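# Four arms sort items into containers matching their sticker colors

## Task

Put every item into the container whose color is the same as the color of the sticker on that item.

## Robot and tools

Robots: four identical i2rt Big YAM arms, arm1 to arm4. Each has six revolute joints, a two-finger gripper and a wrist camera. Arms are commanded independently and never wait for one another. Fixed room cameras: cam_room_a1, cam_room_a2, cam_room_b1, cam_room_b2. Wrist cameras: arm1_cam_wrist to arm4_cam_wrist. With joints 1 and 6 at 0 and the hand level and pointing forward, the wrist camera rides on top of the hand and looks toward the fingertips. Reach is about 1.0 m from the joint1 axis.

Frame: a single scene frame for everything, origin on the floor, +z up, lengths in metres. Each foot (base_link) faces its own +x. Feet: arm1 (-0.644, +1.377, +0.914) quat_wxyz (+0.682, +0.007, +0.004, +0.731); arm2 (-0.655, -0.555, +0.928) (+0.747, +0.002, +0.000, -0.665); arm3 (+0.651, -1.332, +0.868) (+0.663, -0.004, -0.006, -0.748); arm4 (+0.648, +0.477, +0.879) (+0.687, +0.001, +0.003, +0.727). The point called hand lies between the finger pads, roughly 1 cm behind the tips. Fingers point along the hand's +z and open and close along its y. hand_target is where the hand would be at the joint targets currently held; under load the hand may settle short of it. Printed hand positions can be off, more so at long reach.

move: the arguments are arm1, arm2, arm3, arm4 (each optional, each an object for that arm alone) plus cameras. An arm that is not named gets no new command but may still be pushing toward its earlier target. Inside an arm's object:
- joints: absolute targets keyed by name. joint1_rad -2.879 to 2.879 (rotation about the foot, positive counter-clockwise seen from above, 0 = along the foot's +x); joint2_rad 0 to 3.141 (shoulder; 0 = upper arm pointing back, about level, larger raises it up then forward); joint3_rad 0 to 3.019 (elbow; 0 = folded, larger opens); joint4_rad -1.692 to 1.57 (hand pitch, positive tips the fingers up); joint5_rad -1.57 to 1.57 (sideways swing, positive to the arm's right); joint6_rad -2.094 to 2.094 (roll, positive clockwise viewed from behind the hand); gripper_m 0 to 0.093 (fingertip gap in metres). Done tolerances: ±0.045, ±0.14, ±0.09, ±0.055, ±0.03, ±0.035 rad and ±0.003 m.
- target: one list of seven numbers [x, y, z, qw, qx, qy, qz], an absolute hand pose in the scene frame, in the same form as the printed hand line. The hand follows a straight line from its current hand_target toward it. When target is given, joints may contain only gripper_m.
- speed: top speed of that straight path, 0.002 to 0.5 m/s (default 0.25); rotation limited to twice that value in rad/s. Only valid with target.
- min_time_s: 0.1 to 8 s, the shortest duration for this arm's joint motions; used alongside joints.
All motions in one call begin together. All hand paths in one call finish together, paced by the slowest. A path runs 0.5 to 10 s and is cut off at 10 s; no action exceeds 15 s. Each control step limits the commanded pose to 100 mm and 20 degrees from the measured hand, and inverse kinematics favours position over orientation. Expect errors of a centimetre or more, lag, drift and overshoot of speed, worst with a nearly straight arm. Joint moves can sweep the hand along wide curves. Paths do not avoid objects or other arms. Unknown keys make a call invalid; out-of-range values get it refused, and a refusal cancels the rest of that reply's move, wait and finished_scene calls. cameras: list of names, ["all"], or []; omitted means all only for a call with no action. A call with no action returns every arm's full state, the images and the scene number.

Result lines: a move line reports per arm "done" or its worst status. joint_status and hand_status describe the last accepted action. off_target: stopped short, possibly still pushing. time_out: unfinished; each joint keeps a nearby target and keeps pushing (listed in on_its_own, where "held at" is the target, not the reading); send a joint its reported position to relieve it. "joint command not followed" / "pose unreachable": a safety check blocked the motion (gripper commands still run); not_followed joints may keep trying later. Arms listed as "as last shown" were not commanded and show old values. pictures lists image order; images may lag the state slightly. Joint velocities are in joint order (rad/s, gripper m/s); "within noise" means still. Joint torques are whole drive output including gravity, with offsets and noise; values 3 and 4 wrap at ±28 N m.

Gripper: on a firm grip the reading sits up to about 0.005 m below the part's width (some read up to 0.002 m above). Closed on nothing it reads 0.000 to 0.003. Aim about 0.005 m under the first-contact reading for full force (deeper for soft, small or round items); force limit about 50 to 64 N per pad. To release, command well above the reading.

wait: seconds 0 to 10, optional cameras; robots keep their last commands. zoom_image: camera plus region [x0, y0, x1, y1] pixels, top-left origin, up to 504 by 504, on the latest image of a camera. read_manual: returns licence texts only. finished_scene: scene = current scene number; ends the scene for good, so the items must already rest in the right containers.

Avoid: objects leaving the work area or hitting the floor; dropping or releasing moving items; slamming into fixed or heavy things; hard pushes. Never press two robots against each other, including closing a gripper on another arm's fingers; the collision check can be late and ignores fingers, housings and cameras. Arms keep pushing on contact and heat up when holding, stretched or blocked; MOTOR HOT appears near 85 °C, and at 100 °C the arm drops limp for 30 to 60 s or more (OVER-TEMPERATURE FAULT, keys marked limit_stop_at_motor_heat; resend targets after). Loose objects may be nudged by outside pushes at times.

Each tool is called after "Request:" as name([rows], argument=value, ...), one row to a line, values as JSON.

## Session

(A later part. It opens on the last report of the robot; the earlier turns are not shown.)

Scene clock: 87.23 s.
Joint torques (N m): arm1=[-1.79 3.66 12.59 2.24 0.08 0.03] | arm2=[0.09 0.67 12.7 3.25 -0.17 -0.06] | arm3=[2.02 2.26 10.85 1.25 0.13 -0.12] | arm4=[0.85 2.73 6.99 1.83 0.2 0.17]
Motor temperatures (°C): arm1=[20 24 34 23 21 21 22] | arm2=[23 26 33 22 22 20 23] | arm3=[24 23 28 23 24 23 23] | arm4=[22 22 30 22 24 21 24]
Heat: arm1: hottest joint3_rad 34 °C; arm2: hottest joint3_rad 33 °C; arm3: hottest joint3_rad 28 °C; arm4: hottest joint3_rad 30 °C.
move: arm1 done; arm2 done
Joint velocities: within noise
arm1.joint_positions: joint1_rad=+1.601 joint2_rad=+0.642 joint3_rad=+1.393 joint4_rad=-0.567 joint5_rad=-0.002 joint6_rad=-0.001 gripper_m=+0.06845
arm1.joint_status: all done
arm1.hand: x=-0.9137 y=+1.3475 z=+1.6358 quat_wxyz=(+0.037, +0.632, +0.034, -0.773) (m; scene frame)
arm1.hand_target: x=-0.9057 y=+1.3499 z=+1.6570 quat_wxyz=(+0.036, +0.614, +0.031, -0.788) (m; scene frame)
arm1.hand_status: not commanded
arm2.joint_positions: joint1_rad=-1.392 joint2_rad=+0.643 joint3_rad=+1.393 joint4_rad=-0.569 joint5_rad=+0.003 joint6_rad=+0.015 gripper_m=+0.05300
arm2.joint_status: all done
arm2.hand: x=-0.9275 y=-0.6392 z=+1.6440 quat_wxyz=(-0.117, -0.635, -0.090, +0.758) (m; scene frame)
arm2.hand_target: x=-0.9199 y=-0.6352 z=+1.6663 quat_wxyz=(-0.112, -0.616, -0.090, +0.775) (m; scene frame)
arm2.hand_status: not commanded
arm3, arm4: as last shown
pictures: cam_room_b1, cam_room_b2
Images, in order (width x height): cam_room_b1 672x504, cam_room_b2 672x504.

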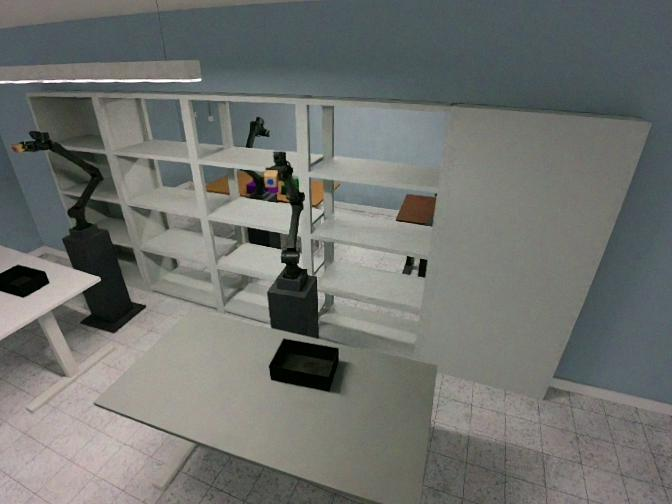

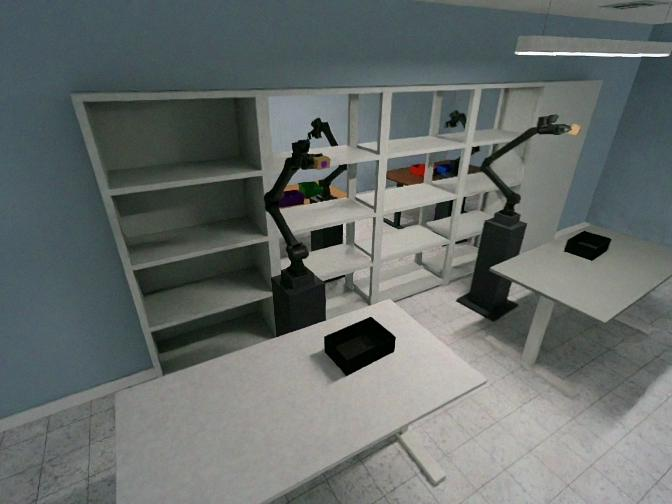

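Request:
move(arm1={"joints":{"joint1_rad":-2.28,"joint4_rad":-1.4},"min_time_s":4}, arm2={"joints":{"joint1_rad":0.925,"joint4_rad":-1.4},"min_time_s":3.5}, arm3={"joints":{"joint1_rad":-1.986},"min_time_s":4}, arm4={"joints":{"joint1_rad":0.93},"min_time_s":3})

Request:
move(arm1={"target":[-0.339,1.151,1.13,0.2055,0.3058,0.9272,-0.0678],"speed":0.2}, arm2={"target":[-0.311,-0.760,1.13,0.2086,0.2593,0.9413,-0.0575],"speed":0.2})

Request:
move(arm1={"target":[-0.001,0.901,1.10,0.2055,0.3058,0.9272,-0.0678],"speed":0.18}, arm2={"target":[-0.002,-0.944,1.09,0.2086,0.2593,0.9413,-0.0575],"speed":0.18}, cameras=["arm1_cam_wrist","arm2_cam_wrist"])

Request:
move(arm1={"target":[-0.001,0.901,1.06,0.2055,0.3058,0.9272,-0.0678],"speed":0.08}, arm2={"target":[-0.002,-0.944,1.045,0.2086,0.2593,0.9413,-0.0575],"speed":0.08}, cameras=["arm1_cam_wrist","arm2_cam_wrist"])

Scene clock: 106.30 s.
Joint torques (N m): arm1=[-2.9 3.66 12.67 1.24 0.02 0.06] | arm2=[1.08 0.85 12.56 1.91 -0.07 -0.07] | arm3=[0.62 1.85 10.93 1.29 0 -0.11] | arm4=[0.97 2.37 7.12 1.63 0.16 0.17]
Motor temperatures (°C): arm1=[20 24 34 23 21 21 22] | arm2=[23 25 35 22 22 20 24] | arm3=[24 23 28 23 24 23 23] | arm4=[22 22 30 22 24 21 24]
Heat: arm1: hottest joint3_rad 34 °C; arm2: hottest joint3_rad 35 °C; arm3: hottest joint3_rad 28 °C; arm4: hottest joint3_rad 30 °C.
move: arm1 done; arm2 done; arm3 done; arm4 done
Joint velocities: within noise
arm1.joint_positions: joint1_rad=-2.273 joint2_rad=+0.642 joint3_rad=+1.393 joint4_rad=-1.393 joint5_rad=+0.000 joint6_rad=-0.001 gripper_m=+0.06848
arm1.joint_status: all done
arm1.hand: x=-0.4446 y=+1.2353 z=+1.4343 quat_wxyz=(-0.418, -0.278, -0.853, +0.141) (m; scene frame)
arm1.hand_target: x=-0.4473 y=+1.2352 z=+1.4489 quat_wxyz=(-0.427, -0.279, -0.848, +0.145) (m; scene frame)
arm1.hand_status: not commanded
arm2.joint_positions: joint1_rad=+0.921 joint2_rad=+0.643 joint3_rad=+1.393 joint4_rad=-1.389 joint5_rad=+0.001 joint6_rad=+0.014 gripper_m=+0.05300
arm2.joint_status: all done
arm2.hand: x=-0.4514 y=-0.6786 z=+1.4524 quat_wxyz=(-0.434, -0.243, -0.860, +0.114) (m; scene frame)
arm2.hand_target: x=-0.4535 y=-0.6759 z=+1.4664 quat_wxyz=(-0.442, -0.233, -0.858, +0.118) (m; scene frame)
arm2.hand_status: not commanded
arm3.joint_positions: joint1_rad=-1.975 joint2_rad=+0.641 joint3_rad=+1.395 joint4_rad=-1.393 joint5_rad=+0.000 joint6_rad=+0.007 gripper_m=+0.09400
arm3.joint_status: all done
arm3.hand: x=+0.4459 y=-1.2055 z=+1.3907 quat_wxyz=(+0.109, -0.863, +0.238, +0.432) (m; scene frame)
arm3.hand_target: x=+0.4487 y=-1.2039 z=+1.4038 quat_wxyz=(+0.115, -0.858, +0.238, +0.439) (m; scene frame)
arm3.hand_status: not commanded
arm4.joint_positions: joint1_rad=+0.927 joint2_rad=+0.641 joint3_rad=+1.432 joint4_rad=-1.415 joint5_rad=-0.001 joint6_rad=-0.013 gripper_m=+0.09398
arm4.joint_status: all done
arm4.hand: x=+0.4602 y=+0.6062 z=+1.4180 quat_wxyz=(-0.132, +0.853, -0.253, -0.438) (m; scene frame)
arm4.hand_target: x=+0.4548 y=+0.6091 z=+1.4179 quat_wxyz=(-0.130, +0.851, -0.257, -0.440) (m; scene frame)
arm4.hand_status: not commanded
pictures: none

Scene clock: 108.83 s.
Joint torques (N m): arm1=[-2.96 -4.54 11.88 1.7 -0.06 -0.01] | arm2=[0.85 -8.76 10.85 2.37 0.16 -0.02] | arm3=[0.5 1.96 10.93 1.25 0.01 -0.12] | arm4=[0.79 2.32 7.05 1.83 0.12 0.13]
Motor temperatures (°C): arm1=[20 24 34 23 21 21 22] | arm2=[23 25 35 22 22 20 24] | arm3=[24 23 28 23 24 23 23] | arm4=[22 22 30 22 24 21 24]
Heat: arm1: hottest joint3_rad 34 °C; arm2: hottest joint3_rad 35 °C; arm3: hottest joint3_rad 28 °C; arm4: hottest joint3_rad 30 °C.
move: arm1 off_target; arm2 done
Joint velocities: within noise
arm1.joint_positions: joint1_rad=-2.274 joint2_rad=+1.047 joint3_rad=+0.909 joint4_rad=-1.014 joint5_rad=-0.009 joint6_rad=-0.001 gripper_m=+0.06848
arm1.joint_status: not commanded
arm1.hand: x=-0.3415 y=+1.1579 z=+1.1222 quat_wxyz=(-0.191, -0.304, -0.931, +0.062) (m; scene frame)
arm1.hand_target: x=-0.3392 y=+1.1511 z=+1.1301 quat_wxyz=(-0.205, -0.306, -0.927, +0.068) (m; scene frame)
arm1.hand_status: off_target (0.011 m and 1.8 deg from the pose sent, 0.333 m and 27.4 deg at the start)
arm2.joint_positions: joint1_rad=+0.921 joint2_rad=+1.127 joint3_rad=+0.935 joint4_rad=-0.956 joint5_rad=+0.002 joint6_rad=+0.014 gripper_m=+0.05300
arm2.joint_status: not commanded
arm2.hand: x=-0.3137 y=-0.7587 z=+1.1308 quat_wxyz=(-0.203, -0.265, -0.941, +0.053) (m; scene frame)
arm2.hand_target: x=-0.3111 y=-0.7599 z=+1.1299 quat_wxyz=(-0.208, -0.259, -0.941, +0.057) (m; scene frame)
arm2.hand_status: done (0.003 m and 1.0 deg from the pose sent, 0.361 m and 28.4 deg at the start)
arm3, arm4: as last shown
pictures: none

Scene clock: 112.13 s.
Joint torques (N m): arm1=[-2.32 -20.25 17.48 0.75 0.05 0.05] | arm2=[0.79 -21.89 16.95 1.02 0.1 -0.06] | arm3=[0.5 1.61 10.93 1.25 0.02 -0.12] | arm4=[1.14 2.73 7.02 1.8 0.11 0.17]
Motor temperatures (°C): arm1=[20 24 34 23 21 21 22] | arm2=[23 25 35 22 22 20 24] | arm3=[24 23 29 23 24 23 23] | arm4=[22 22 30 22 24 21 24]
Heat: arm1: hottest joint3_rad 34 °C; arm2: hottest joint3_rad 35 °C; arm3: hottest joint3_rad 29 °C; arm4: hottest joint3_rad 30 °C.
move: arm1 off_target; arm2 off_target
Joint velocities: within noise
arm1.joint_positions: joint1_rad=-2.274 joint2_rad=+2.218 joint3_rad=+2.239 joint4_rad=-1.190 joint5_rad=-0.009 joint6_rad=-0.001 gripper_m=+0.06848
arm1.joint_status: not commanded
arm1.hand: x=-0.0100 y=+0.9133 z=+1.0743 quat_wxyz=(-0.183, -0.305, -0.933, +0.059) (m; scene frame)
arm1.hand_target: x=-0.0025 y=+0.9020 z=+1.1001 quat_wxyz=(-0.206, -0.306, -0.927, +0.068) (m; scene frame)
arm1.hand_status: off_target (0.030 m and 2.8 deg from the pose sent, 0.427 m and 1.8 deg at the start)
arm2.joint_positions: joint1_rad=+0.921 joint2_rad=+2.078 joint3_rad=+1.945 joint4_rad=-1.028 joint5_rad=+0.002 joint6_rad=+0.014 gripper_m=+0.05300
arm2.joint_status: not commanded
arm2.hand: x=-0.0163 y=-0.9340 z=+1.0790 quat_wxyz=(-0.197, -0.265, -0.942, +0.052) (m; scene frame)
arm2.hand_target: x=-0.0031 y=-0.9433 z=+1.0900 quat_wxyz=(-0.209, -0.259, -0.941, +0.058) (m; scene frame)
arm2.hand_status: off_target (0.021 m and 1.6 deg from the pose sent, 0.365 m and 1.0 deg at the start)
arm3, arm4: as last shown
pictures: arm1_cam_wrist, arm2_cam_wrist
Images, in order (width x height): arm1_cam_wrist 672x504, arm2_cam_wrist 672x504.

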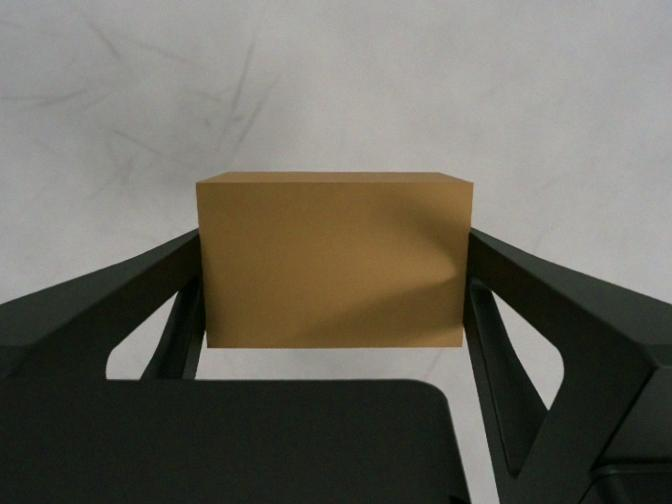

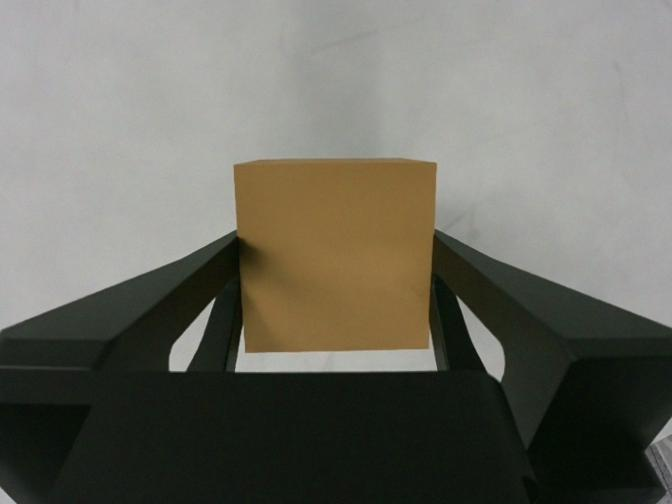

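Scene clock: 113.27 s.
Joint torques (N m): arm1=[-2.26 -20.19 11.78 1.7 0.07 -0.02] | arm2=[0.67 -21.71 10.25 2.45 0.08 -0.06] | arm3=[0.5 1.79 10.96 1.29 0.02 -0.11] | arm4=[1.26 2.55 6.98 1.84 0.14 0.16]
Motor temperatures (°C): arm1=[20 24 34 23 21 21 22] | arm2=[23 25 35 22 22 20 24] | arm3=[24 23 29 23 24 23 23] | arm4=[22 22 30 22 24 21 24]
Heat: arm1: hottest joint3_rad 34 °C; arm2: hottest joint3_rad 35 °C; arm3: hottest joint3_rad 29 °C; arm4: hottest joint3_rad 30 °C.
move: arm1 done; arm2 off_target
Joint velocities: within noise
arm1.joint_positions: joint1_rad=-2.274 joint2_rad=+2.221 joint3_rad=+2.207 joint4_rad=-1.119 joint5_rad=-0.009 joint6_rad=-0.001 gripper_m=+0.06848
arm1.joint_status: not commanded
arm1.hand: x=-0.0028 y=+0.9078 z=+1.0635 quat_wxyz=(-0.200, -0.303, -0.929, +0.065) (m; scene frame)
arm1.hand_target: x=-0.0012 y=+0.9010 z=+1.0601 quat_wxyz=(-0.206, -0.306, -0.927, +0.068) (m; scene frame)
arm1.hand_status: done (0.008 m and 0.8 deg from the pose sent, 0.021 m and 2.8 deg at the start)
arm2.joint_positions: joint1_rad=+0.921 joint2_rad=+2.094 joint3_rad=+1.945 joint4_rad=-0.960 joint5_rad=+0.002 joint6_rad=+0.014 gripper_m=+0.05300
arm2.joint_status: not commanded
arm2.hand: x=-0.0028 y=-0.9420 z=+1.0739 quat_wxyz=(-0.222, -0.264, -0.937, +0.058) (m; scene frame)
arm2.hand_target: x=-0.0029 y=-0.9434 z=+1.0454 quat_wxyz=(-0.208, -0.259, -0.941, +0.057) (m; scene frame)
arm2.hand_status: off_target (0.029 m and 1.7 deg from the pose sent, 0.038 m and 1.6 deg at the start)
arm3, arm4: as last shown
pictures: arm1_cam_wrist, arm2_cam_wrist
Images, in order (width x height): arm1_cam_wrist 672x504, arm2_cam_wrist 672x504.

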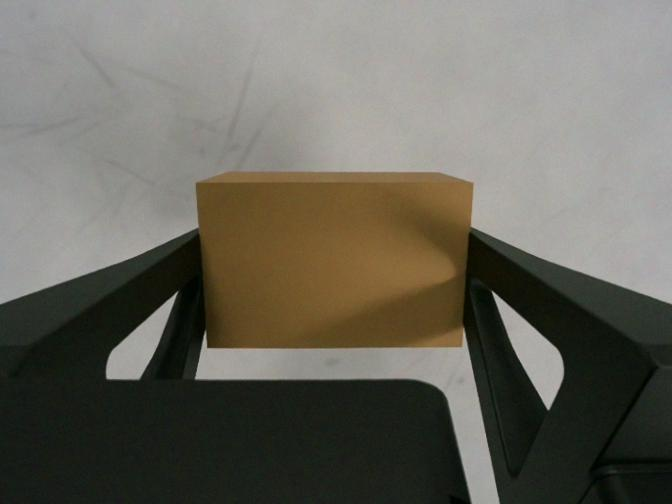

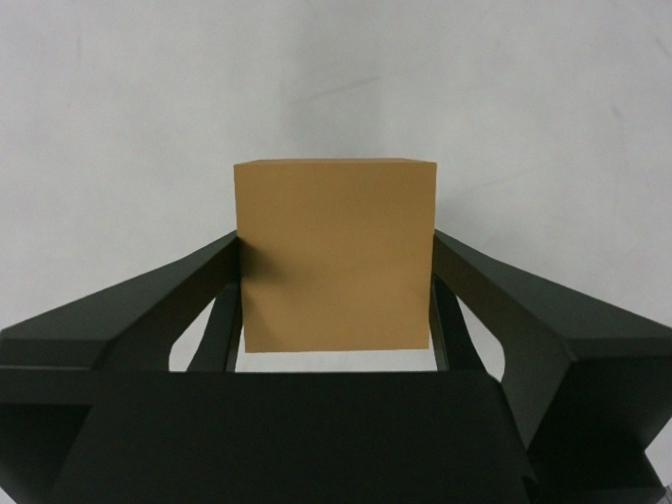

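Request:
move(arm1={"target":[-0.001,0.901,1.035,0.2055,0.3058,0.9272,-0.0678],"speed":0.08}, arm2={"target":[-0.002,-0.944,1.025,0.2086,0.2593,0.9413,-0.0575],"speed":0.08}, arm3={"target":[0.31,-1.129,1.14,0.0687,-0.9312,0.2565,0.2495],"speed":0.2}, arm4={"target":[0.32,0.69,1.15,0.081,-0.9173,0.3024,0.2458],"speed":0.2})

Scene clock: 138.07 s.
Joint torques (N m): arm1=[-2.73 -19.19 11.4 1.83 0.08 0.01] | arm2=[0.62 -21.77 10.33 2.47 0.07 -0.06] | arm3=[1.85 -7.88 9.5 1.61 0.12 -0.02] | arm4=[1.32 -7.53 9.52 1.31 0.23 0.18]
Motor temperatures (°C): arm1=[20 25 34 23 21 21 22] | arm2=[23 26 33 22 22 20 24] | arm3=[24 23 29 23 24 23 23] | arm4=[22 22 30 22 24 21 24]
Heat: arm1: hottest joint3_rad 34 °C; arm2: hottest joint3_rad 33 °C; arm3: hottest joint3_rad 29 °C; arm4: hottest joint3_rad 30 °C.
move: arm1 off_target; arm2 off_target; arm3 done; arm4 done
Joint velocities: within noise
arm1.joint_positions: joint1_rad=-2.274 joint2_rad=+2.221 joint3_rad=+2.154 joint4_rad=-1.057 joint5_rad=-0.009 joint6_rad=-0.001 gripper_m=+0.06848
arm1.joint_status: not commanded
arm1.hand: x=-0.0023 y=+0.9073 z=+1.0441 quat_wxyz=(-0.204, -0.303, -0.929, +0.066) (m; scene frame)
arm1.hand_target: x=-0.0013 y=+0.9011 z=+1.0352 quat_wxyz=(-0.205, -0.306, -0.927, +0.068) (m; scene frame)
arm1.hand_status: off_target (0.011 m and 0.4 deg from the pose sent, 0.029 m and 0.8 deg at the start)
arm2.joint_positions: joint1_rad=+0.921 joint2_rad=+2.105 joint3_rad=+1.911 joint4_rad=-0.915 joint5_rad=+0.002 joint6_rad=+0.014 gripper_m=+0.05300
arm2.joint_status: not commanded
arm2.hand: x=-0.0025 y=-0.9421 z=+1.0545 quat_wxyz=(-0.222, -0.264, -0.937, +0.058) (m; scene frame)
arm2.hand_target: x=-0.0029 y=-0.9434 z=+1.0256 quat_wxyz=(-0.209, -0.259, -0.941, +0.057) (m; scene frame)
arm2.hand_status: off_target (0.030 m and 1.7 deg from the pose sent, 0.049 m and 1.7 deg at the start)
arm3.joint_positions: joint1_rad=-1.975 joint2_rad=+1.040 joint3_rad=+1.033 joint4_rad=-1.051 joint5_rad=+0.017 joint6_rad=+0.007 gripper_m=+0.09400
arm3.joint_status: not commanded
arm3.hand: x=+0.3128 y=-1.1284 z=+1.1371 quat_wxyz=(+0.067, -0.933, +0.258, +0.241) (m; scene frame)
arm3.hand_target: x=+0.3100 y=-1.1291 z=+1.1401 quat_wxyz=(+0.069, -0.931, +0.256, +0.250) (m; scene frame)
arm3.hand_status: done (0.004 m and 1.0 deg from the pose sent, 0.295 m and 23.0 deg at the start)
arm4.joint_positions: joint1_rad=+0.957 joint2_rad=+1.035 joint3_rad=+1.013 joint4_rad=-1.054 joint5_rad=+0.045 joint6_rad=+0.060 gripper_m=+0.09398
arm4.joint_status: not commanded
arm4.hand: x=+0.3255 y=+0.6895 z=+1.1445 quat_wxyz=(-0.079, +0.921, -0.300, -0.234) (m; scene frame)
arm4.hand_target: x=+0.3201 y=+0.6899 z=+1.1499 quat_wxyz=(-0.081, +0.917, -0.302, -0.246) (m; scene frame)
arm4.hand_status: done (0.008 m and 1.5 deg from the pose sent, 0.314 m and 24.6 deg at the start)
pictures: none

Request:
move(arm1={"target":[-0.001,0.901,1.021,0.2055,0.3058,0.9272,-0.0678],"speed":0.06}, arm2={"target":[-0.002,-0.944,1.014,0.2086,0.2593,0.9413,-0.0575],"speed":0.06}, cameras=["arm1_cam_wrist","arm2_cam_wrist"])

Request:
move(arm1={"target":[-0.001,0.901,1.011,0.2055,0.3058,0.9272,-0.0678],"speed":0.06}, arm2={"target":[-0.002,-0.944,1.004,0.2086,0.2593,0.9413,-0.0575],"speed":0.06}, cameras=["arm1_cam_wrist","arm2_cam_wrist"])

Scene clock: 144.93 s.
Joint torques (N m): arm1=[-2.73 -19.43 11.59 1.76 0.04 0.05] | arm2=[0.67 -21.07 9.76 2.52 0.08 -0.06] | arm3=[1.79 -7.77 9.51 1.59 0.12 -0.02] | arm4=[1.03 -6.95 9.5 1.42 0.21 0.16]
Motor temperatures (°C): arm1=[20 25 34 23 21 21 22] | arm2=[23 26 32 22 22 20 24] | arm3=[24 23 30 23 24 23 23] | arm4=[22 22 30 22 24 21 24]
Heat: arm1: hottest joint3_rad 34 °C; arm2: hottest joint3_rad 32 °C; arm3: hottest joint3_rad 30 °C; arm4: hottest joint3_rad 30 °C.
move: arm1 off_target; arm2 off_target
Joint velocities: within noise
arm1.joint_positions: joint1_rad=-2.274 joint2_rad=+2.227 joint3_rad=+2.127 joint4_rad=-1.024 joint5_rad=-0.009 joint6_rad=-0.001 gripper_m=+0.06848
arm1.joint_status: not commanded
arm1.hand: x=-0.0019 y=+0.9069 z=+1.0304 quat_wxyz=(-0.205, -0.303, -0.928, +0.066) (m; scene frame)
arm1.hand_target: x=-0.0012 y=+0.9011 z=+1.0210 quat_wxyz=(-0.206, -0.306, -0.927, +0.068) (m; scene frame)
arm1.hand_status: off_target (0.011 m and 0.4 deg from the pose sent, 0.024 m and 0.5 deg at the start)
arm2.joint_positions: joint1_rad=+0.921 joint2_rad=+2.105 joint3_rad=+1.901 joint4_rad=-0.891 joint5_rad=+0.002 joint6_rad=+0.014 gripper_m=+0.05300
arm2.joint_status: not commanded
arm2.hand: x=-0.0008 y=-0.9431 z=+1.0519 quat_wxyz=(-0.228, -0.263, -0.936, +0.060) (m; scene frame)
arm2.hand_target: x=-0.0034 y=-0.9431 z=+1.0148 quat_wxyz=(-0.209, -0.259, -0.941, +0.057) (m; scene frame)
arm2.hand_status: off_target (0.038 m and 2.3 deg from the pose sent, 0.040 m and 1.6 deg at the start)
arm3, arm4: as last shown
pictures: arm1_cam_wrist, arm2_cam_wrist
Images, in order (width x height): arm1_cam_wrist 672x504, arm2_cam_wrist 672x504.

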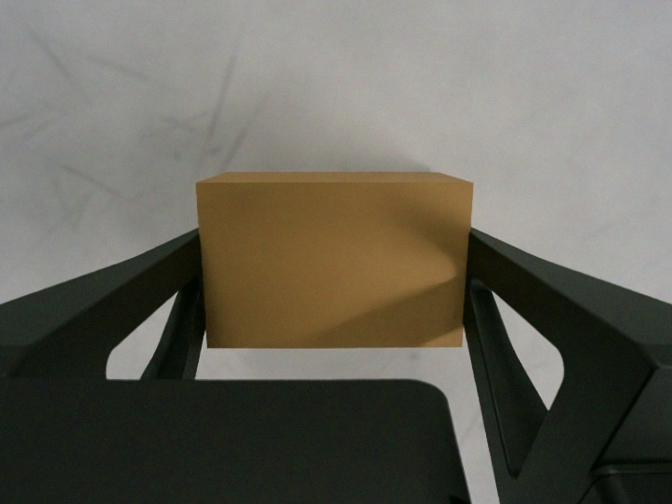

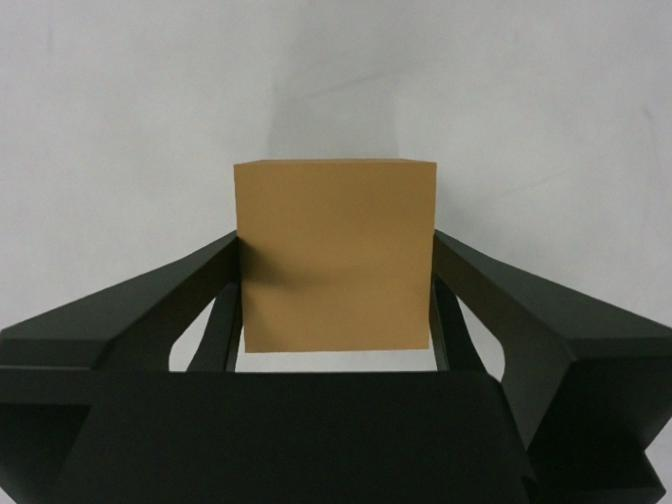

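Scene clock: 145.90 s.
Joint torques (N m): arm1=[-2.9 -19.49 10.47 1.81 0.07 0.05] | arm2=[0.67 -20.66 9.05 2.55 0.03 -0.05] | arm3=[1.67 -7.88 9.54 1.55 0.12 -0.02] | arm4=[1.9 -7.3 9.42 1.42 0.23 0.17]
Motor temperatures (°C): arm1=[20 25 34 23 21 21 22] | arm2=[23 26 32 22 22 20 24] | arm3=[24 23 30 23 24 23 23] | arm4=[22 22 30 22 24 21 24]
Heat: arm1: hottest joint3_rad 34 °C; arm2: hottest joint3_rad 32 °C; arm3: hottest joint3_rad 30 °C; arm4: hottest joint3_rad 30 °C.
move: arm1 off_target; arm2 off_target
Joint velocities: within noise
arm1.joint_positions: joint1_rad=-2.274 joint2_rad=+2.227 joint3_rad=+2.121 joint4_rad=-1.003 joint5_rad=-0.009 joint6_rad=-0.001 gripper_m=+0.06848
arm1.joint_status: not commanded
arm1.hand: x=+0.0004 y=+0.9052 z=+1.0294 quat_wxyz=(-0.211, -0.302, -0.927, +0.069) (m; scene frame)
arm1.hand_target: x=-0.0014 y=+0.9012 z=+1.0111 quat_wxyz=(-0.205, -0.306, -0.927, +0.068) (m; scene frame)
arm1.hand_status: off_target (0.019 m and 0.8 deg from the pose sent, 0.020 m and 0.4 deg at the start)
arm2.joint_positions: joint1_rad=+0.921 joint2_rad=+2.105 joint3_rad=+1.894 joint4_rad=-0.870 joint5_rad=+0.003 joint6_rad=+0.014 gripper_m=+0.05300
arm2.joint_status: not commanded
arm2.hand: x=+0.0015 y=-0.9446 z=+1.0510 quat_wxyz=(-0.235, -0.263, -0.934, +0.062) (m; scene frame)
arm2.hand_target: x=-0.0038 y=-0.9428 z=+1.0053 quat_wxyz=(-0.209, -0.259, -0.941, +0.057) (m; scene frame)
arm2.hand_status: off_target (0.047 m and 3.2 deg from the pose sent, 0.048 m and 2.3 deg at the start)
arm3, arm4: as last shown
pictures: arm1_cam_wrist, arm2_cam_wrist
Images, in order (width x height): arm1_cam_wrist 672x504, arm2_cam_wrist 672x504.

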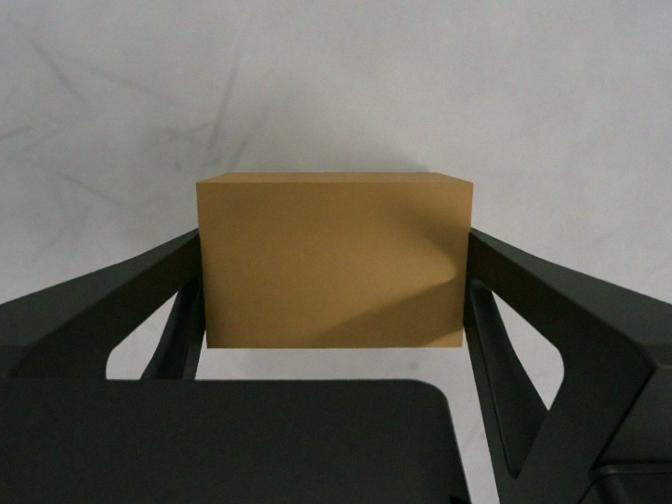

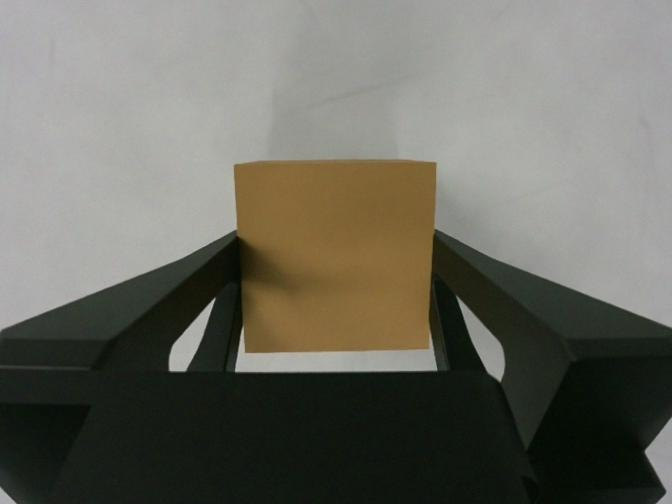

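Both in contact. Relax and open.

Request:
move(arm1={"target":[-0.002,0.907,1.022,0.2055,0.3058,0.9272,-0.0678],"speed":0.06}, arm2={"target":[-0.002,-0.943,1.021,0.2086,0.2593,0.9413,-0.0575],"speed":0.06})

Request:
move(arm1={"joints":{"gripper_m":0.093}}, arm2={"joints":{"gripper_m":0.093}})

Request:
move(arm1={"target":[-0.012,0.909,1.13,0.2055,0.3058,0.9272,-0.0678],"speed":0.12}, arm2={"target":[-0.015,-0.937,1.13,0.2086,0.2593,0.9413,-0.0575],"speed":0.12}, cameras=["arm1_cam_wrist","arm2_cam_wrist"])

Scene clock: 151.70 s.
Joint torques (N m): arm1=[-1.73 -20.37 9.98 1.31 0.07 0.09] | arm2=[0.73 -21.54 11.32 1.02 0.06 -0.05] | arm3=[1.9 -7.94 9.54 1.59 0.12 -0.01] | arm4=[1.61 -7.88 9.48 1.22 0.22 0.15]
Motor temperatures (°C): arm1=[20 25 34 23 21 21 22] | arm2=[23 26 32 22 22 20 24] | arm3=[24 23 30 23 24 23 23] | arm4=[22 22 30 22 24 21 24]
Heat: arm1: hottest joint3_rad 34 °C; arm2: hottest joint3_rad 32 °C; arm3: hottest joint3_rad 30 °C; arm4: hottest joint3_rad 30 °C.
move: arm1 done; arm2 off_target
Joint velocities: within noise
arm1.joint_positions: joint1_rad=-2.274 joint2_rad=+2.227 joint3_rad=+2.120 joint4_rad=-1.003 joint5_rad=-0.007 joint6_rad=-0.001 gripper_m=+0.06848
arm1.joint_status: not commanded
arm1.hand: x=+0.0001 y=+0.9050 z=+1.0292 quat_wxyz=(-0.211, -0.303, -0.927, +0.069) (m; scene frame)
arm1.hand_target: x=-0.0020 y=+0.9069 z=+1.0220 quat_wxyz=(-0.205, -0.306, -0.927, +0.068) (m; scene frame)
arm1.hand_status: done (0.008 m and 0.7 deg from the pose sent, 0.008 m and 0.8 deg at the start)
arm2.joint_positions: joint1_rad=+0.921 joint2_rad=+2.105 joint3_rad=+1.892 joint4_rad=-0.869 joint5_rad=+0.003 joint6_rad=+0.014 gripper_m=+0.05300
arm2.joint_status: not commanded
arm2.hand: x=+0.0013 y=-0.9444 z=+1.0504 quat_wxyz=(-0.234, -0.263, -0.934, +0.062) (m; scene frame)
arm2.hand_target: x=-0.0027 y=-0.9425 z=+1.0215 quat_wxyz=(-0.209, -0.259, -0.941, +0.057) (m; scene frame)
arm2.hand_status: off_target (0.030 m and 3.1 deg from the pose sent, 0.030 m and 3.1 deg at the start)
arm3, arm4: as last shown
pictures: none

Scene clock: 152.30 s.
Joint torques (N m): arm1=[-1.73 -20.54 11.47 1.39 0.11 0.09] | arm2=[0.85 -21.83 11.3 1.14 0.05 -0.05] | arm3=[1.79 -7.88 9.54 1.59 0.12 -0.01] | arm4=[1.79 -7.24 9.43 1.4 0.23 0.17]
Motor temperatures (°C): arm1=[20 25 34 23 21 21 22] | arm2=[23 26 32 22 22 20 24] | arm3=[24 23 30 23 24 23 23] | arm4=[22 22 30 22 24 21 24]
Heat: arm1: hottest joint3_rad 34 °C; arm2: hottest joint3_rad 32 °C; arm3: hottest joint3_rad 30 °C; arm4: hottest joint3_rad 30 °C.
move: arm1 done; arm2 done
Joint velocities: within noise
arm1.joint_positions: joint1_rad=-2.274 joint2_rad=+2.227 joint3_rad=+2.103 joint4_rad=-1.003 joint5_rad=-0.007 joint6_rad=-0.001 gripper_m=+0.09297
arm1.joint_status: all done
arm1.hand: x=-0.0036 y=+0.9077 z=+1.0211 quat_wxyz=(-0.203, -0.303, -0.929, +0.067) (m; scene frame)
arm1.hand_target: x=-0.0020 y=+0.9069 z=+1.0221 quat_wxyz=(-0.206, -0.306, -0.927, +0.068) (m; scene frame)
arm1.hand_status: not commanded
arm2.joint_positions: joint1_rad=+0.921 joint2_rad=+2.108 joint3_rad=+1.892 joint4_rad=-0.872 joint5_rad=+0.003 joint6_rad=+0.013 gripper_m=+0.09292
arm2.joint_status: all done
arm2.hand: x=+0.0006 y=-0.9441 z=+1.0475 quat_wxyz=(-0.231, -0.263, -0.935, +0.061) (m; scene frame)
arm2.hand_target: x=-0.0027 y=-0.9426 z=+1.0213 quat_wxyz=(-0.209, -0.259, -0.941, +0.057) (m; scene frame)
arm2.hand_status: not commanded
arm3, arm4: as last shown
pictures: none

Scene clock: 153.93 s.
Joint torques (N m): arm1=[-2.49 -21.66 16.54 0.58 -0.05 0.03] | arm2=[0.62 -24.18 15.64 0.98 0.06 -0.05] | arm3=[1.73 -7.94 9.52 1.59 0.12 -0.01] | arm4=[1.85 -7 9.51 1.33 0.23 0.16]
Motor temperatures (°C): arm1=[20 25 35 23 21 21 22] | arm2=[23 26 33 22 22 20 24] | arm3=[24 23 30 23 24 23 23] | arm4=[22 22 30 22 24 21 24]
Heat: arm1: hottest joint3_rad 35 °C; arm2: hottest joint3_rad 33 °C; arm3: hottest joint3_rad 30 °C; arm4: hottest joint3_rad 30 °C.
move: arm1 off_target; arm2 off_target
Joint velocities: within noise
arm1.joint_positions: joint1_rad=-2.274 joint2_rad=+2.193 joint3_rad=+2.249 joint4_rad=-1.237 joint5_rad=-0.007 joint6_rad=-0.001 gripper_m=+0.09297
arm1.joint_status: not commanded
arm1.hand: x=-0.0177 y=+0.9187 z=+1.0941 quat_wxyz=(-0.178, -0.305, -0.934, +0.059) (m; scene frame)
arm1.hand_target: x=-0.0135 y=+0.9100 z=+1.1297 quat_wxyz=(-0.206, -0.306, -0.927, +0.068) (m; scene frame)
arm1.hand_status: off_target (0.038 m and 3.4 deg from the pose sent, 0.109 m and 0.5 deg at the start)
arm2.joint_positions: joint1_rad=+0.921 joint2_rad=+2.052 joint3_rad=+1.979 joint4_rad=-1.099 joint5_rad=+0.003 joint6_rad=+0.013 gripper_m=+0.09292
arm2.joint_status: not commanded
arm2.hand: x=-0.0235 y=-0.9302 z=+1.1065 quat_wxyz=(-0.192, -0.265, -0.944, +0.051) (m; scene frame)
arm2.hand_target: x=-0.0159 y=-0.9365 z=+1.1302 quat_wxyz=(-0.209, -0.259, -0.941, +0.058) (m; scene frame)
arm2.hand_status: off_target (0.026 m and 2.2 deg from the pose sent, 0.084 m and 2.8 deg at the start)
arm3, arm4: as last shown
pictures: arm1_cam_wrist, arm2_cam_wrist
Images, in order (width x height): arm1_cam_wrist 672x504, arm2_cam_wrist 672x504.

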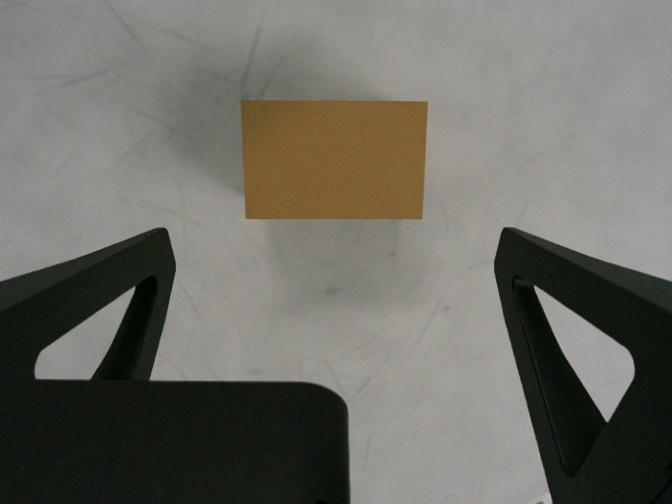

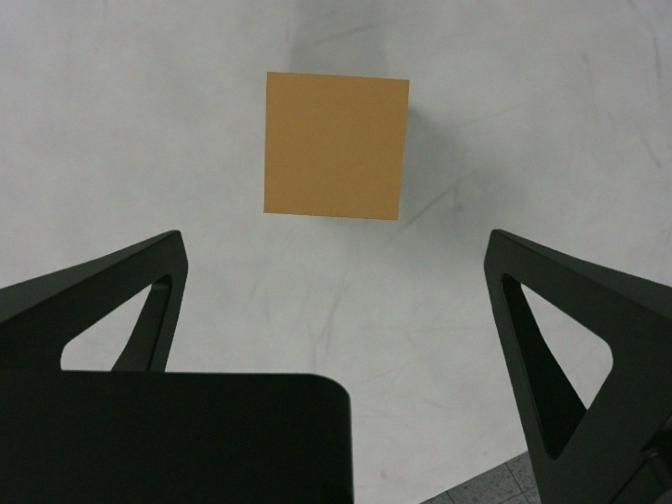

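Request:
move(arm1={"target":[-0.339,1.151,1.13,0.2055,0.3058,0.9272,-0.0678],"speed":0.25}, arm2={"target":[-0.311,-0.76,1.13,0.2086,0.2593,0.9413,-0.0575],"speed":0.25})

Request:
move(arm1={"joints":{"joint2_rad":0.65,"joint3_rad":1.43,"joint4_rad":-1.4},"min_time_s":2.5}, arm2={"joints":{"joint2_rad":0.65,"joint3_rad":1.43,"joint4_rad":-1.4},"min_time_s":2.5}, arm3={"target":[0.05,-0.973,1.145,0.0687,-0.9312,0.2565,0.2495],"speed":0.2}, arm4={"target":[0.045,0.883,1.15,0.081,-0.9173,0.3024,0.2458],"speed":0.2}, cameras=["arm3_cam_wrist","arm4_cam_wrist"])

Scene clock: 164.10 s.
Joint torques (N m): arm1=[-2.55 -3.84 11.69 0.73 -0.01 -0.01] | arm2=[0.79 -8.76 10.39 1.18 0.11 -0.02] | arm3=[1.85 -8 9.57 1.58 0.11 -0.01] | arm4=[1.67 -7.65 9.54 1.39 0.24 0.15]
Motor temperatures (°C): arm1=[20 26 35 23 21 21 22] | arm2=[23 27 33 22 22 20 24] | arm3=[24 23 31 23 24 23 23] | arm4=[22 22 30 22 24 21 24]
Heat: arm1: hottest joint3_rad 35 °C; arm2: hottest joint3_rad 33 °C; arm3: hottest joint3_rad 31 °C; arm4: hottest joint3_rad 30 °C.
move: arm1 done; arm2 done
Joint velocities: within noise
arm1.joint_positions: joint1_rad=-2.274 joint2_rad=+1.039 joint3_rad=+0.914 joint4_rad=-0.989 joint5_rad=-0.009 joint6_rad=-0.001 gripper_m=+0.09297
arm1.joint_status: not commanded
arm1.hand: x=-0.3364 y=+1.1542 z=+1.1295 quat_wxyz=(-0.208, -0.303, -0.928, +0.068) (m; scene frame)
arm1.hand_target: x=-0.3390 y=+1.1510 z=+1.1300 quat_wxyz=(-0.206, -0.306, -0.927, +0.068) (m; scene frame)
arm1.hand_status: done (0.004 m and 0.5 deg from the pose sent, 0.398 m and 3.4 deg at the start)
arm2.joint_positions: joint1_rad=+0.921 joint2_rad=+1.127 joint3_rad=+0.943 joint4_rad=-0.926 joint5_rad=+0.003 joint6_rad=+0.013 gripper_m=+0.09292
arm2.joint_status: not commanded
arm2.hand: x=-0.3061 y=-0.7634 z=+1.1375 quat_wxyz=(-0.221, -0.263, -0.937, +0.059) (m; scene frame)
arm2.hand_target: x=-0.3110 y=-0.7600 z=+1.1300 quat_wxyz=(-0.208, -0.259, -0.941, +0.058) (m; scene frame)
arm2.hand_status: done (0.010 m and 1.5 deg from the pose sent, 0.335 m and 2.2 deg at the start)
arm3, arm4: as last shown
pictures: none

Scene clock: 167.00 s.
Joint torques (N m): arm1=[-2.67 3.02 13.35 1.21 -0.08 -0.03] | arm2=[0.91 0.15 12.97 1.77 0.11 -0.02] | arm3=[1.14 -20.54 14.42 0.59 -0.06 -0.11] | arm4=[0.62 -21.6 13.12 0.43 -0.02 -0.06]
Motor temperatures (°C): arm1=[20 26 36 23 21 21 22] | arm2=[23 27 34 22 22 20 24] | arm3=[24 23 31 23 24 23 23] | arm4=[22 22 31 22 24 21 24]
Heat: arm1: hottest joint3_rad 36 °C; arm2: hottest joint3_rad 34 °C; arm3: hottest joint3_rad 31 °C; arm4: hottest joint3_rad 31 °C.
move: arm1 done; arm2 done; arm3 off_target; arm4 off_target
Joint velocities: within noise
arm1.joint_positions: joint1_rad=-2.274 joint2_rad=+0.648 joint3_rad=+1.385 joint4_rad=-1.391 joint5_rad=-0.009 joint6_rad=-0.001 gripper_m=+0.09297
arm1.joint_status: all done
arm1.hand: x=-0.4412 y=+1.2340 z=+1.4295 quat_wxyz=(-0.414, -0.277, -0.856, +0.136) (m; scene frame)
arm1.hand_target: x=-0.4470 y=+1.2355 z=+1.4489 quat_wxyz=(-0.428, -0.277, -0.848, +0.143) (m; scene frame)
arm1.hand_status: not commanded
arm2.joint_positions: joint1_rad=+0.921 joint2_rad=+0.650 joint3_rad=+1.389 joint4_rad=-1.386 joint5_rad=+0.003 joint6_rad=+0.013 gripper_m=+0.09292
arm2.joint_status: all done
arm2.hand: x=-0.4485 y=-0.6807 z=+1.4497 quat_wxyz=(-0.431, -0.243, -0.861, +0.115) (m; scene frame)
arm2.hand_target: x=-0.4545 y=-0.6772 z=+1.4665 quat_wxyz=(-0.442, -0.237, -0.857, +0.120) (m; scene frame)
arm2.hand_status: not commanded
arm3.joint_positions: joint1_rad=-1.975 joint2_rad=+1.834 joint3_rad=+1.837 joint4_rad=-1.082 joint5_rad=+0.017 joint6_rad=+0.007 gripper_m=+0.09400
arm3.joint_status: not commanded
arm3.hand: x=+0.0596 y=-0.9818 z=+1.1233 quat_wxyz=(+0.064, -0.936, +0.258, +0.231) (m; scene frame)
arm3.hand_target: x=+0.0510 y=-0.9737 z=+1.1448 quat_wxyz=(+0.069, -0.931, +0.256, +0.250) (m; scene frame)
arm3.hand_status: off_target (0.025 m and 2.2 deg from the pose sent, 0.305 m and 1.1 deg at the start)
arm4.joint_positions: joint1_rad=+0.940 joint2_rad=+1.919 joint3_rad=+1.948 joint4_rad=-1.101 joint5_rad=+0.036 joint6_rad=+0.057 gripper_m=+0.09398
arm4.joint_status: not commanded
arm4.hand: x=+0.0522 y=+0.8723 z=+1.1373 quat_wxyz=(-0.078, +0.919, -0.305, -0.236) (m; scene frame)
arm4.hand_target: x=+0.0457 y=+0.8825 z=+1.1501 quat_wxyz=(-0.081, +0.917, -0.302, -0.247) (m; scene frame)
arm4.hand_status: off_target (0.018 m and 1.3 deg from the pose sent, 0.341 m and 1.5 deg at the start)
pictures: arm3_cam_wrist, arm4_cam_wrist
Images, in order (width x height): arm3_cam_wrist 672x504, arm4_cam_wrist 672x504.

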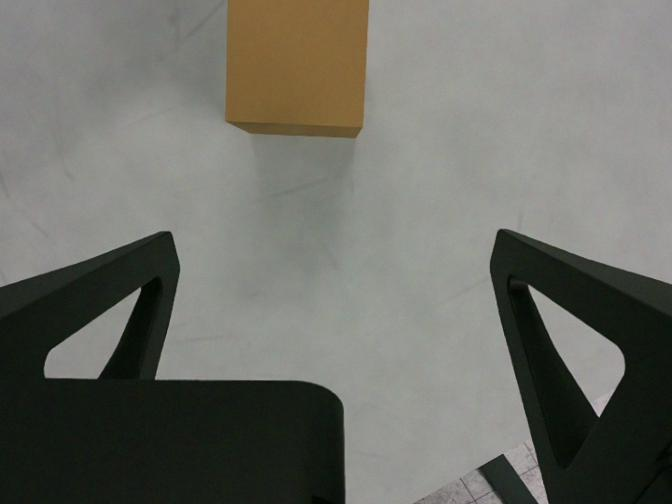

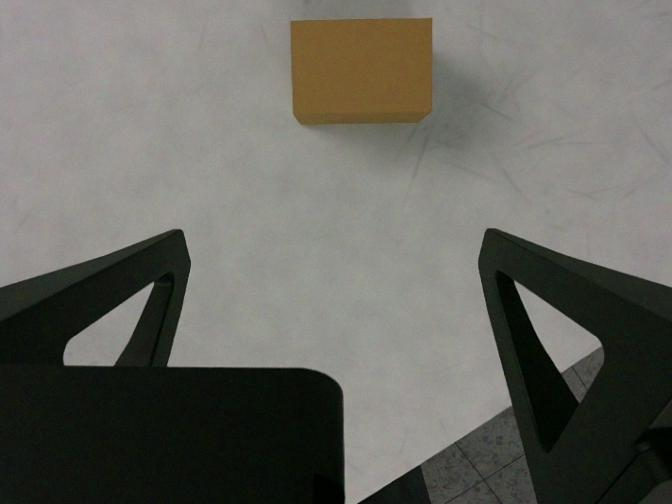

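Request:
move(arm3={"target":[-0.0274,-0.9615,1.12,0.0655,-0.9345,0.2443,0.2504],"speed":0.12}, arm4={"target":[-0.014,0.944,1.09,0.081,-0.9173,0.3024,0.2458],"speed":0.12}, cameras=["arm3_cam_wrist","arm4_cam_wrist"])

Scene clock: 183.57 s.
Joint torques (N m): arm1=[-2.32 2.84 13.3 1.39 -0.09 0.02] | arm2=[0.85 -0.03 12.94 1.77 0.12 -0.02] | arm3=[2.37 -23.24 14.48 0.59 0.12 0] | arm4=[0.32 -24.59 13.12 0.39 -0.03 -0.06]
Motor temperatures (°C): arm1=[20 25 37 23 21 21 22] | arm2=[23 26 34 22 22 20 23] | arm3=[24 23 31 23 24 23 23] | arm4=[22 23 37 22 24 21 24]
Heat: arm1: hottest joint3_rad 37 °C; arm2: hottest joint3_rad 34 °C; arm3: hottest joint3_rad 31 °C; arm4: hottest joint3_rad 37 °C.
move: arm3 off_target; arm4 off_target
Joint velocities: within noise
arm1, arm2: as last shown
arm3.joint_positions: joint1_rad=-1.951 joint2_rad=+2.058 joint3_rad=+2.130 joint4_rad=-1.142 joint5_rad=+0.018 joint6_rad=+0.007 gripper_m=+0.09400
arm3.joint_status: not commanded
arm3.hand: x=-0.0132 y=-0.9604 z=+1.1049 quat_wxyz=(+0.063, -0.938, +0.247, +0.236) (m; scene frame)
arm3.hand_target: x=-0.0265 y=-0.9620 z=+1.1200 quat_wxyz=(+0.066, -0.934, +0.244, +0.251) (m; scene frame)
arm3.hand_status: off_target (0.021 m and 1.8 deg from the pose sent, 0.090 m and 2.7 deg at the start)
arm4.joint_positions: joint1_rad=+0.912 joint2_rad=+2.193 joint3_rad=+2.252 joint4_rad=-1.122 joint5_rad=+0.023 joint6_rad=+0.036 gripper_m=+0.09398
arm4.joint_status: not commanded
arm4.hand: x=-0.0075 y=+0.9347 z=+1.0848 quat_wxyz=(-0.078, +0.918, -0.307, -0.239) (m; scene frame)
arm4.hand_target: x=-0.0134 y=+0.9436 z=+1.0899 quat_wxyz=(-0.081, +0.917, -0.302, -0.247) (m; scene frame)
arm4.hand_status: off_target (0.012 m and 1.0 deg from the pose sent, 0.108 m and 1.3 deg at the start)
pictures: arm3_cam_wrist, arm4_cam_wrist
Images, in order (width x height): arm3_cam_wrist 672x504, arm4_cam_wrist 672x504.

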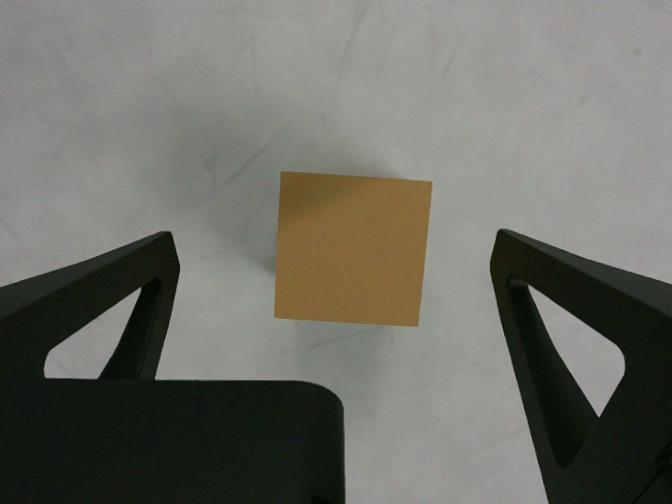

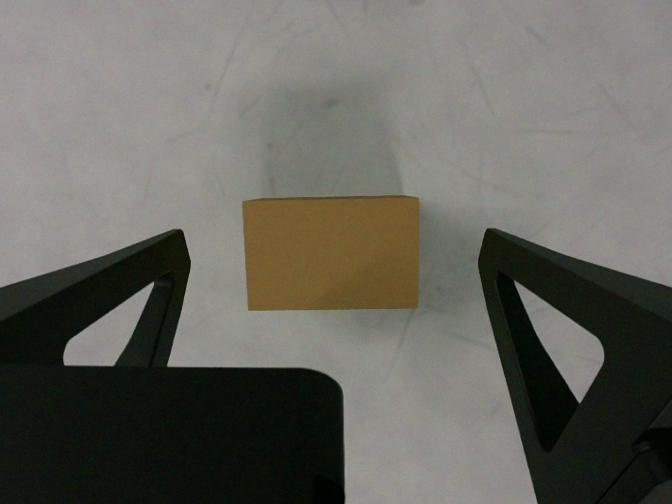

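Request:
move(arm3={"target":[-0.0244,-0.956,1.064,0.0655,-0.9345,0.2443,0.2504],"speed":0.1}, arm4={"target":[-0.013,0.943,1.035,0.081,-0.9173,0.3024,0.2458],"speed":0.1}, cameras=["arm3_cam_wrist","arm4_cam_wrist"])

Scene clock: 192.63 s.
Joint torques (N m): arm1=[-2.32 2.9 13.45 1.28 -0.07 -0.01] | arm2=[1.03 0.15 12.96 1.76 0.11 -0.02] | arm3=[1.73 -23.77 9.39 1.62 -0.06 -0.08] | arm4=[0.56 -25.35 9.52 1.47 -0.04 -0.08]
Motor temperatures (°C): arm1=[20 25 37 23 21 21 22] | arm2=[23 26 34 22 22 20 23] | arm3=[24 24 32 23 24 23 23] | arm4=[22 23 38 22 24 21 24]
Heat: arm1: hottest joint3_rad 37 °C; arm2: hottest joint3_rad 34 °C; arm3: hottest joint3_rad 32 °C; arm4: hottest joint3_rad 38 °C.
move: arm3 off_target; arm4 off_target
Joint velocities: within noise
arm1, arm2: as last shown
arm3.joint_positions: joint1_rad=-1.951 joint2_rad=+2.059 joint3_rad=+2.041 joint4_rad=-1.019 joint5_rad=+0.018 joint6_rad=+0.007 gripper_m=+0.09400
arm3.joint_status: not commanded
arm3.hand: x=-0.0208 y=-0.9567 z=+1.0742 quat_wxyz=(+0.067, -0.934, +0.246, +0.251) (m; scene frame)
arm3.hand_target: x=-0.0242 y=-0.9561 z=+1.0642 quat_wxyz=(+0.066, -0.934, +0.244, +0.250) (m; scene frame)
arm3.hand_status: off_target (0.011 m and 0.3 deg from the pose sent, 0.043 m and 1.8 deg at the start)
arm4.joint_positions: joint1_rad=+0.912 joint2_rad=+2.193 joint3_rad=+2.150 joint4_rad=-1.006 joint5_rad=+0.023 joint6_rad=+0.036 gripper_m=+0.09398
arm4.joint_status: not commanded
arm4.hand: x=-0.0105 y=+0.9365 z=+1.0475 quat_wxyz=(-0.080, +0.916, -0.307, -0.246) (m; scene frame)
arm4.hand_target: x=-0.0126 y=+0.9428 z=+1.0351 quat_wxyz=(-0.081, +0.917, -0.303, -0.246) (m; scene frame)
arm4.hand_status: off_target (0.014 m and 0.5 deg from the pose sent, 0.051 m and 1.0 deg at the start)
pictures: arm3_cam_wrist, arm4_cam_wrist
Images, in order (width x height): arm3_cam_wrist 672x504, arm4_cam_wrist 672x504.

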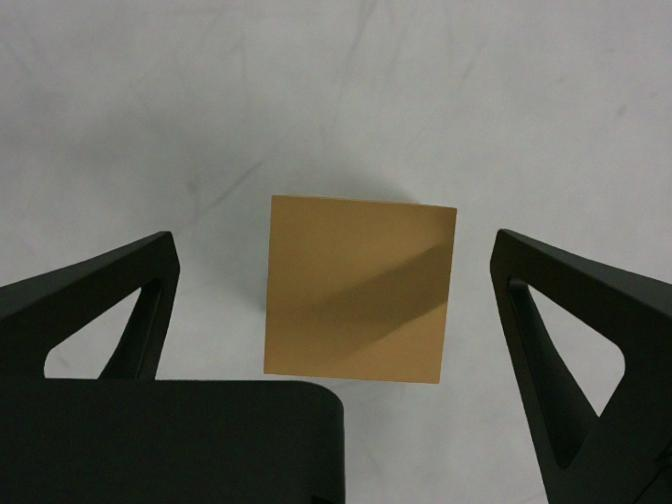

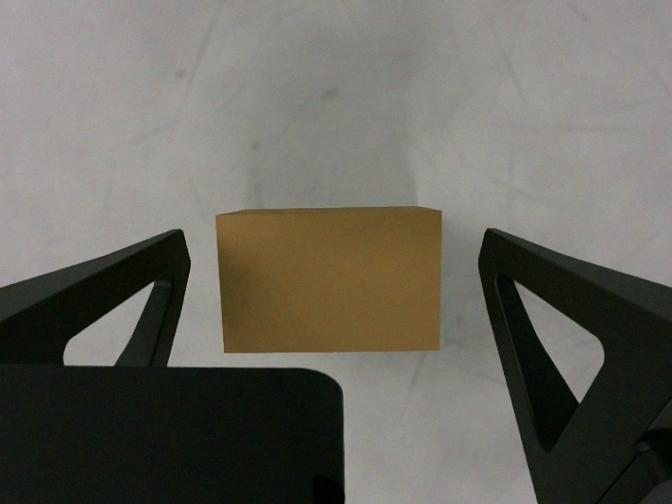

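Request:
move(arm3={"target":[-0.009,-0.956,1.045,0.0655,-0.9345,0.2443,0.2504],"speed":0.08}, arm4={"target":[-0.003,0.936,1.017,0.081,-0.9173,0.3024,0.2458],"speed":0.08}, cameras=["arm3_cam_wrist","arm4_cam_wrist"])

Scene clock: 197.83 s.
Joint torques (N m): arm1=[-2.55 3.49 13.3 1.37 -0.07 -0.01] | arm2=[0.91 0.09 12.92 1.74 0.11 -0.02] | arm3=[0.73 -26.52 9.22 1.61 -0.08 -0.13] | arm4=[0.44 -27.4 8.46 1.32 0.03 -0.04]
Motor temperatures (°C): arm1=[20 25 37 23 21 21 22] | arm2=[23 26 35 22 22 20 23] | arm3=[24 24 32 23 24 23 23] | arm4=[22 24 38 22 24 21 24]
Heat: arm1: hottest joint3_rad 37 °C; arm2: hottest joint3_rad 35 °C; arm3: hottest joint3_rad 32 °C; arm4: hottest joint3_rad 38 °C.
move: arm3 off_target; arm4 done
Joint velocities: within noise
arm1, arm2: as last shown
arm3.joint_positions: joint1_rad=-1.951 joint2_rad=+2.056 joint3_rad=+1.931 joint4_rad=-0.946 joint5_rad=+0.013 joint6_rad=+0.002 gripper_m=+0.09400
arm3.joint_status: not commanded
arm3.hand: x=-0.0113 y=-0.9634 z=+1.0302 quat_wxyz=(+0.061, -0.939, +0.244, +0.236) (m; scene frame)
arm3.hand_target: x=-0.0089 y=-0.9561 z=+1.0450 quat_wxyz=(+0.066, -0.935, +0.244, +0.250) (m; scene frame)
arm3.hand_status: off_target (0.017 m and 1.8 deg from the pose sent, 0.031 m and 0.3 deg at the start)
arm4.joint_positions: joint1_rad=+0.912 joint2_rad=+2.188 joint3_rad=+2.054 joint4_rad=-0.933 joint5_rad=+0.022 joint6_rad=+0.033 gripper_m=+0.09398
arm4.joint_status: not commanded
arm4.hand: x=-0.0039 y=+0.9314 z=+1.0120 quat_wxyz=(-0.078, +0.919, -0.305, -0.238) (m; scene frame)
arm4.hand_target: x=-0.0029 y=+0.9360 z=+1.0170 quat_wxyz=(-0.081, +0.917, -0.303, -0.246) (m; scene frame)
arm4.hand_status: done (0.007 m and 1.1 deg from the pose sent, 0.031 m and 0.5 deg at the start)
pictures: arm3_cam_wrist, arm4_cam_wrist
Images, in order (width x height): arm3_cam_wrist 672x504, arm4_cam_wrist 672x504.

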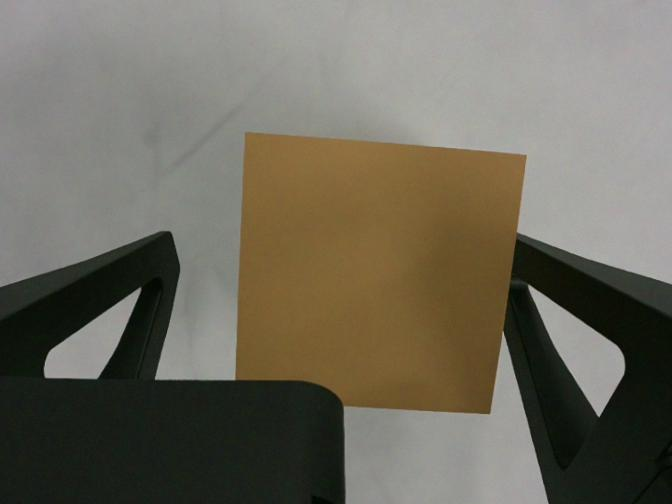

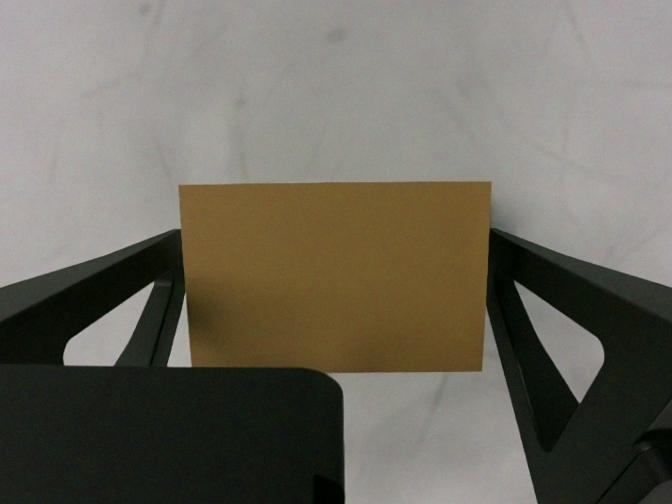

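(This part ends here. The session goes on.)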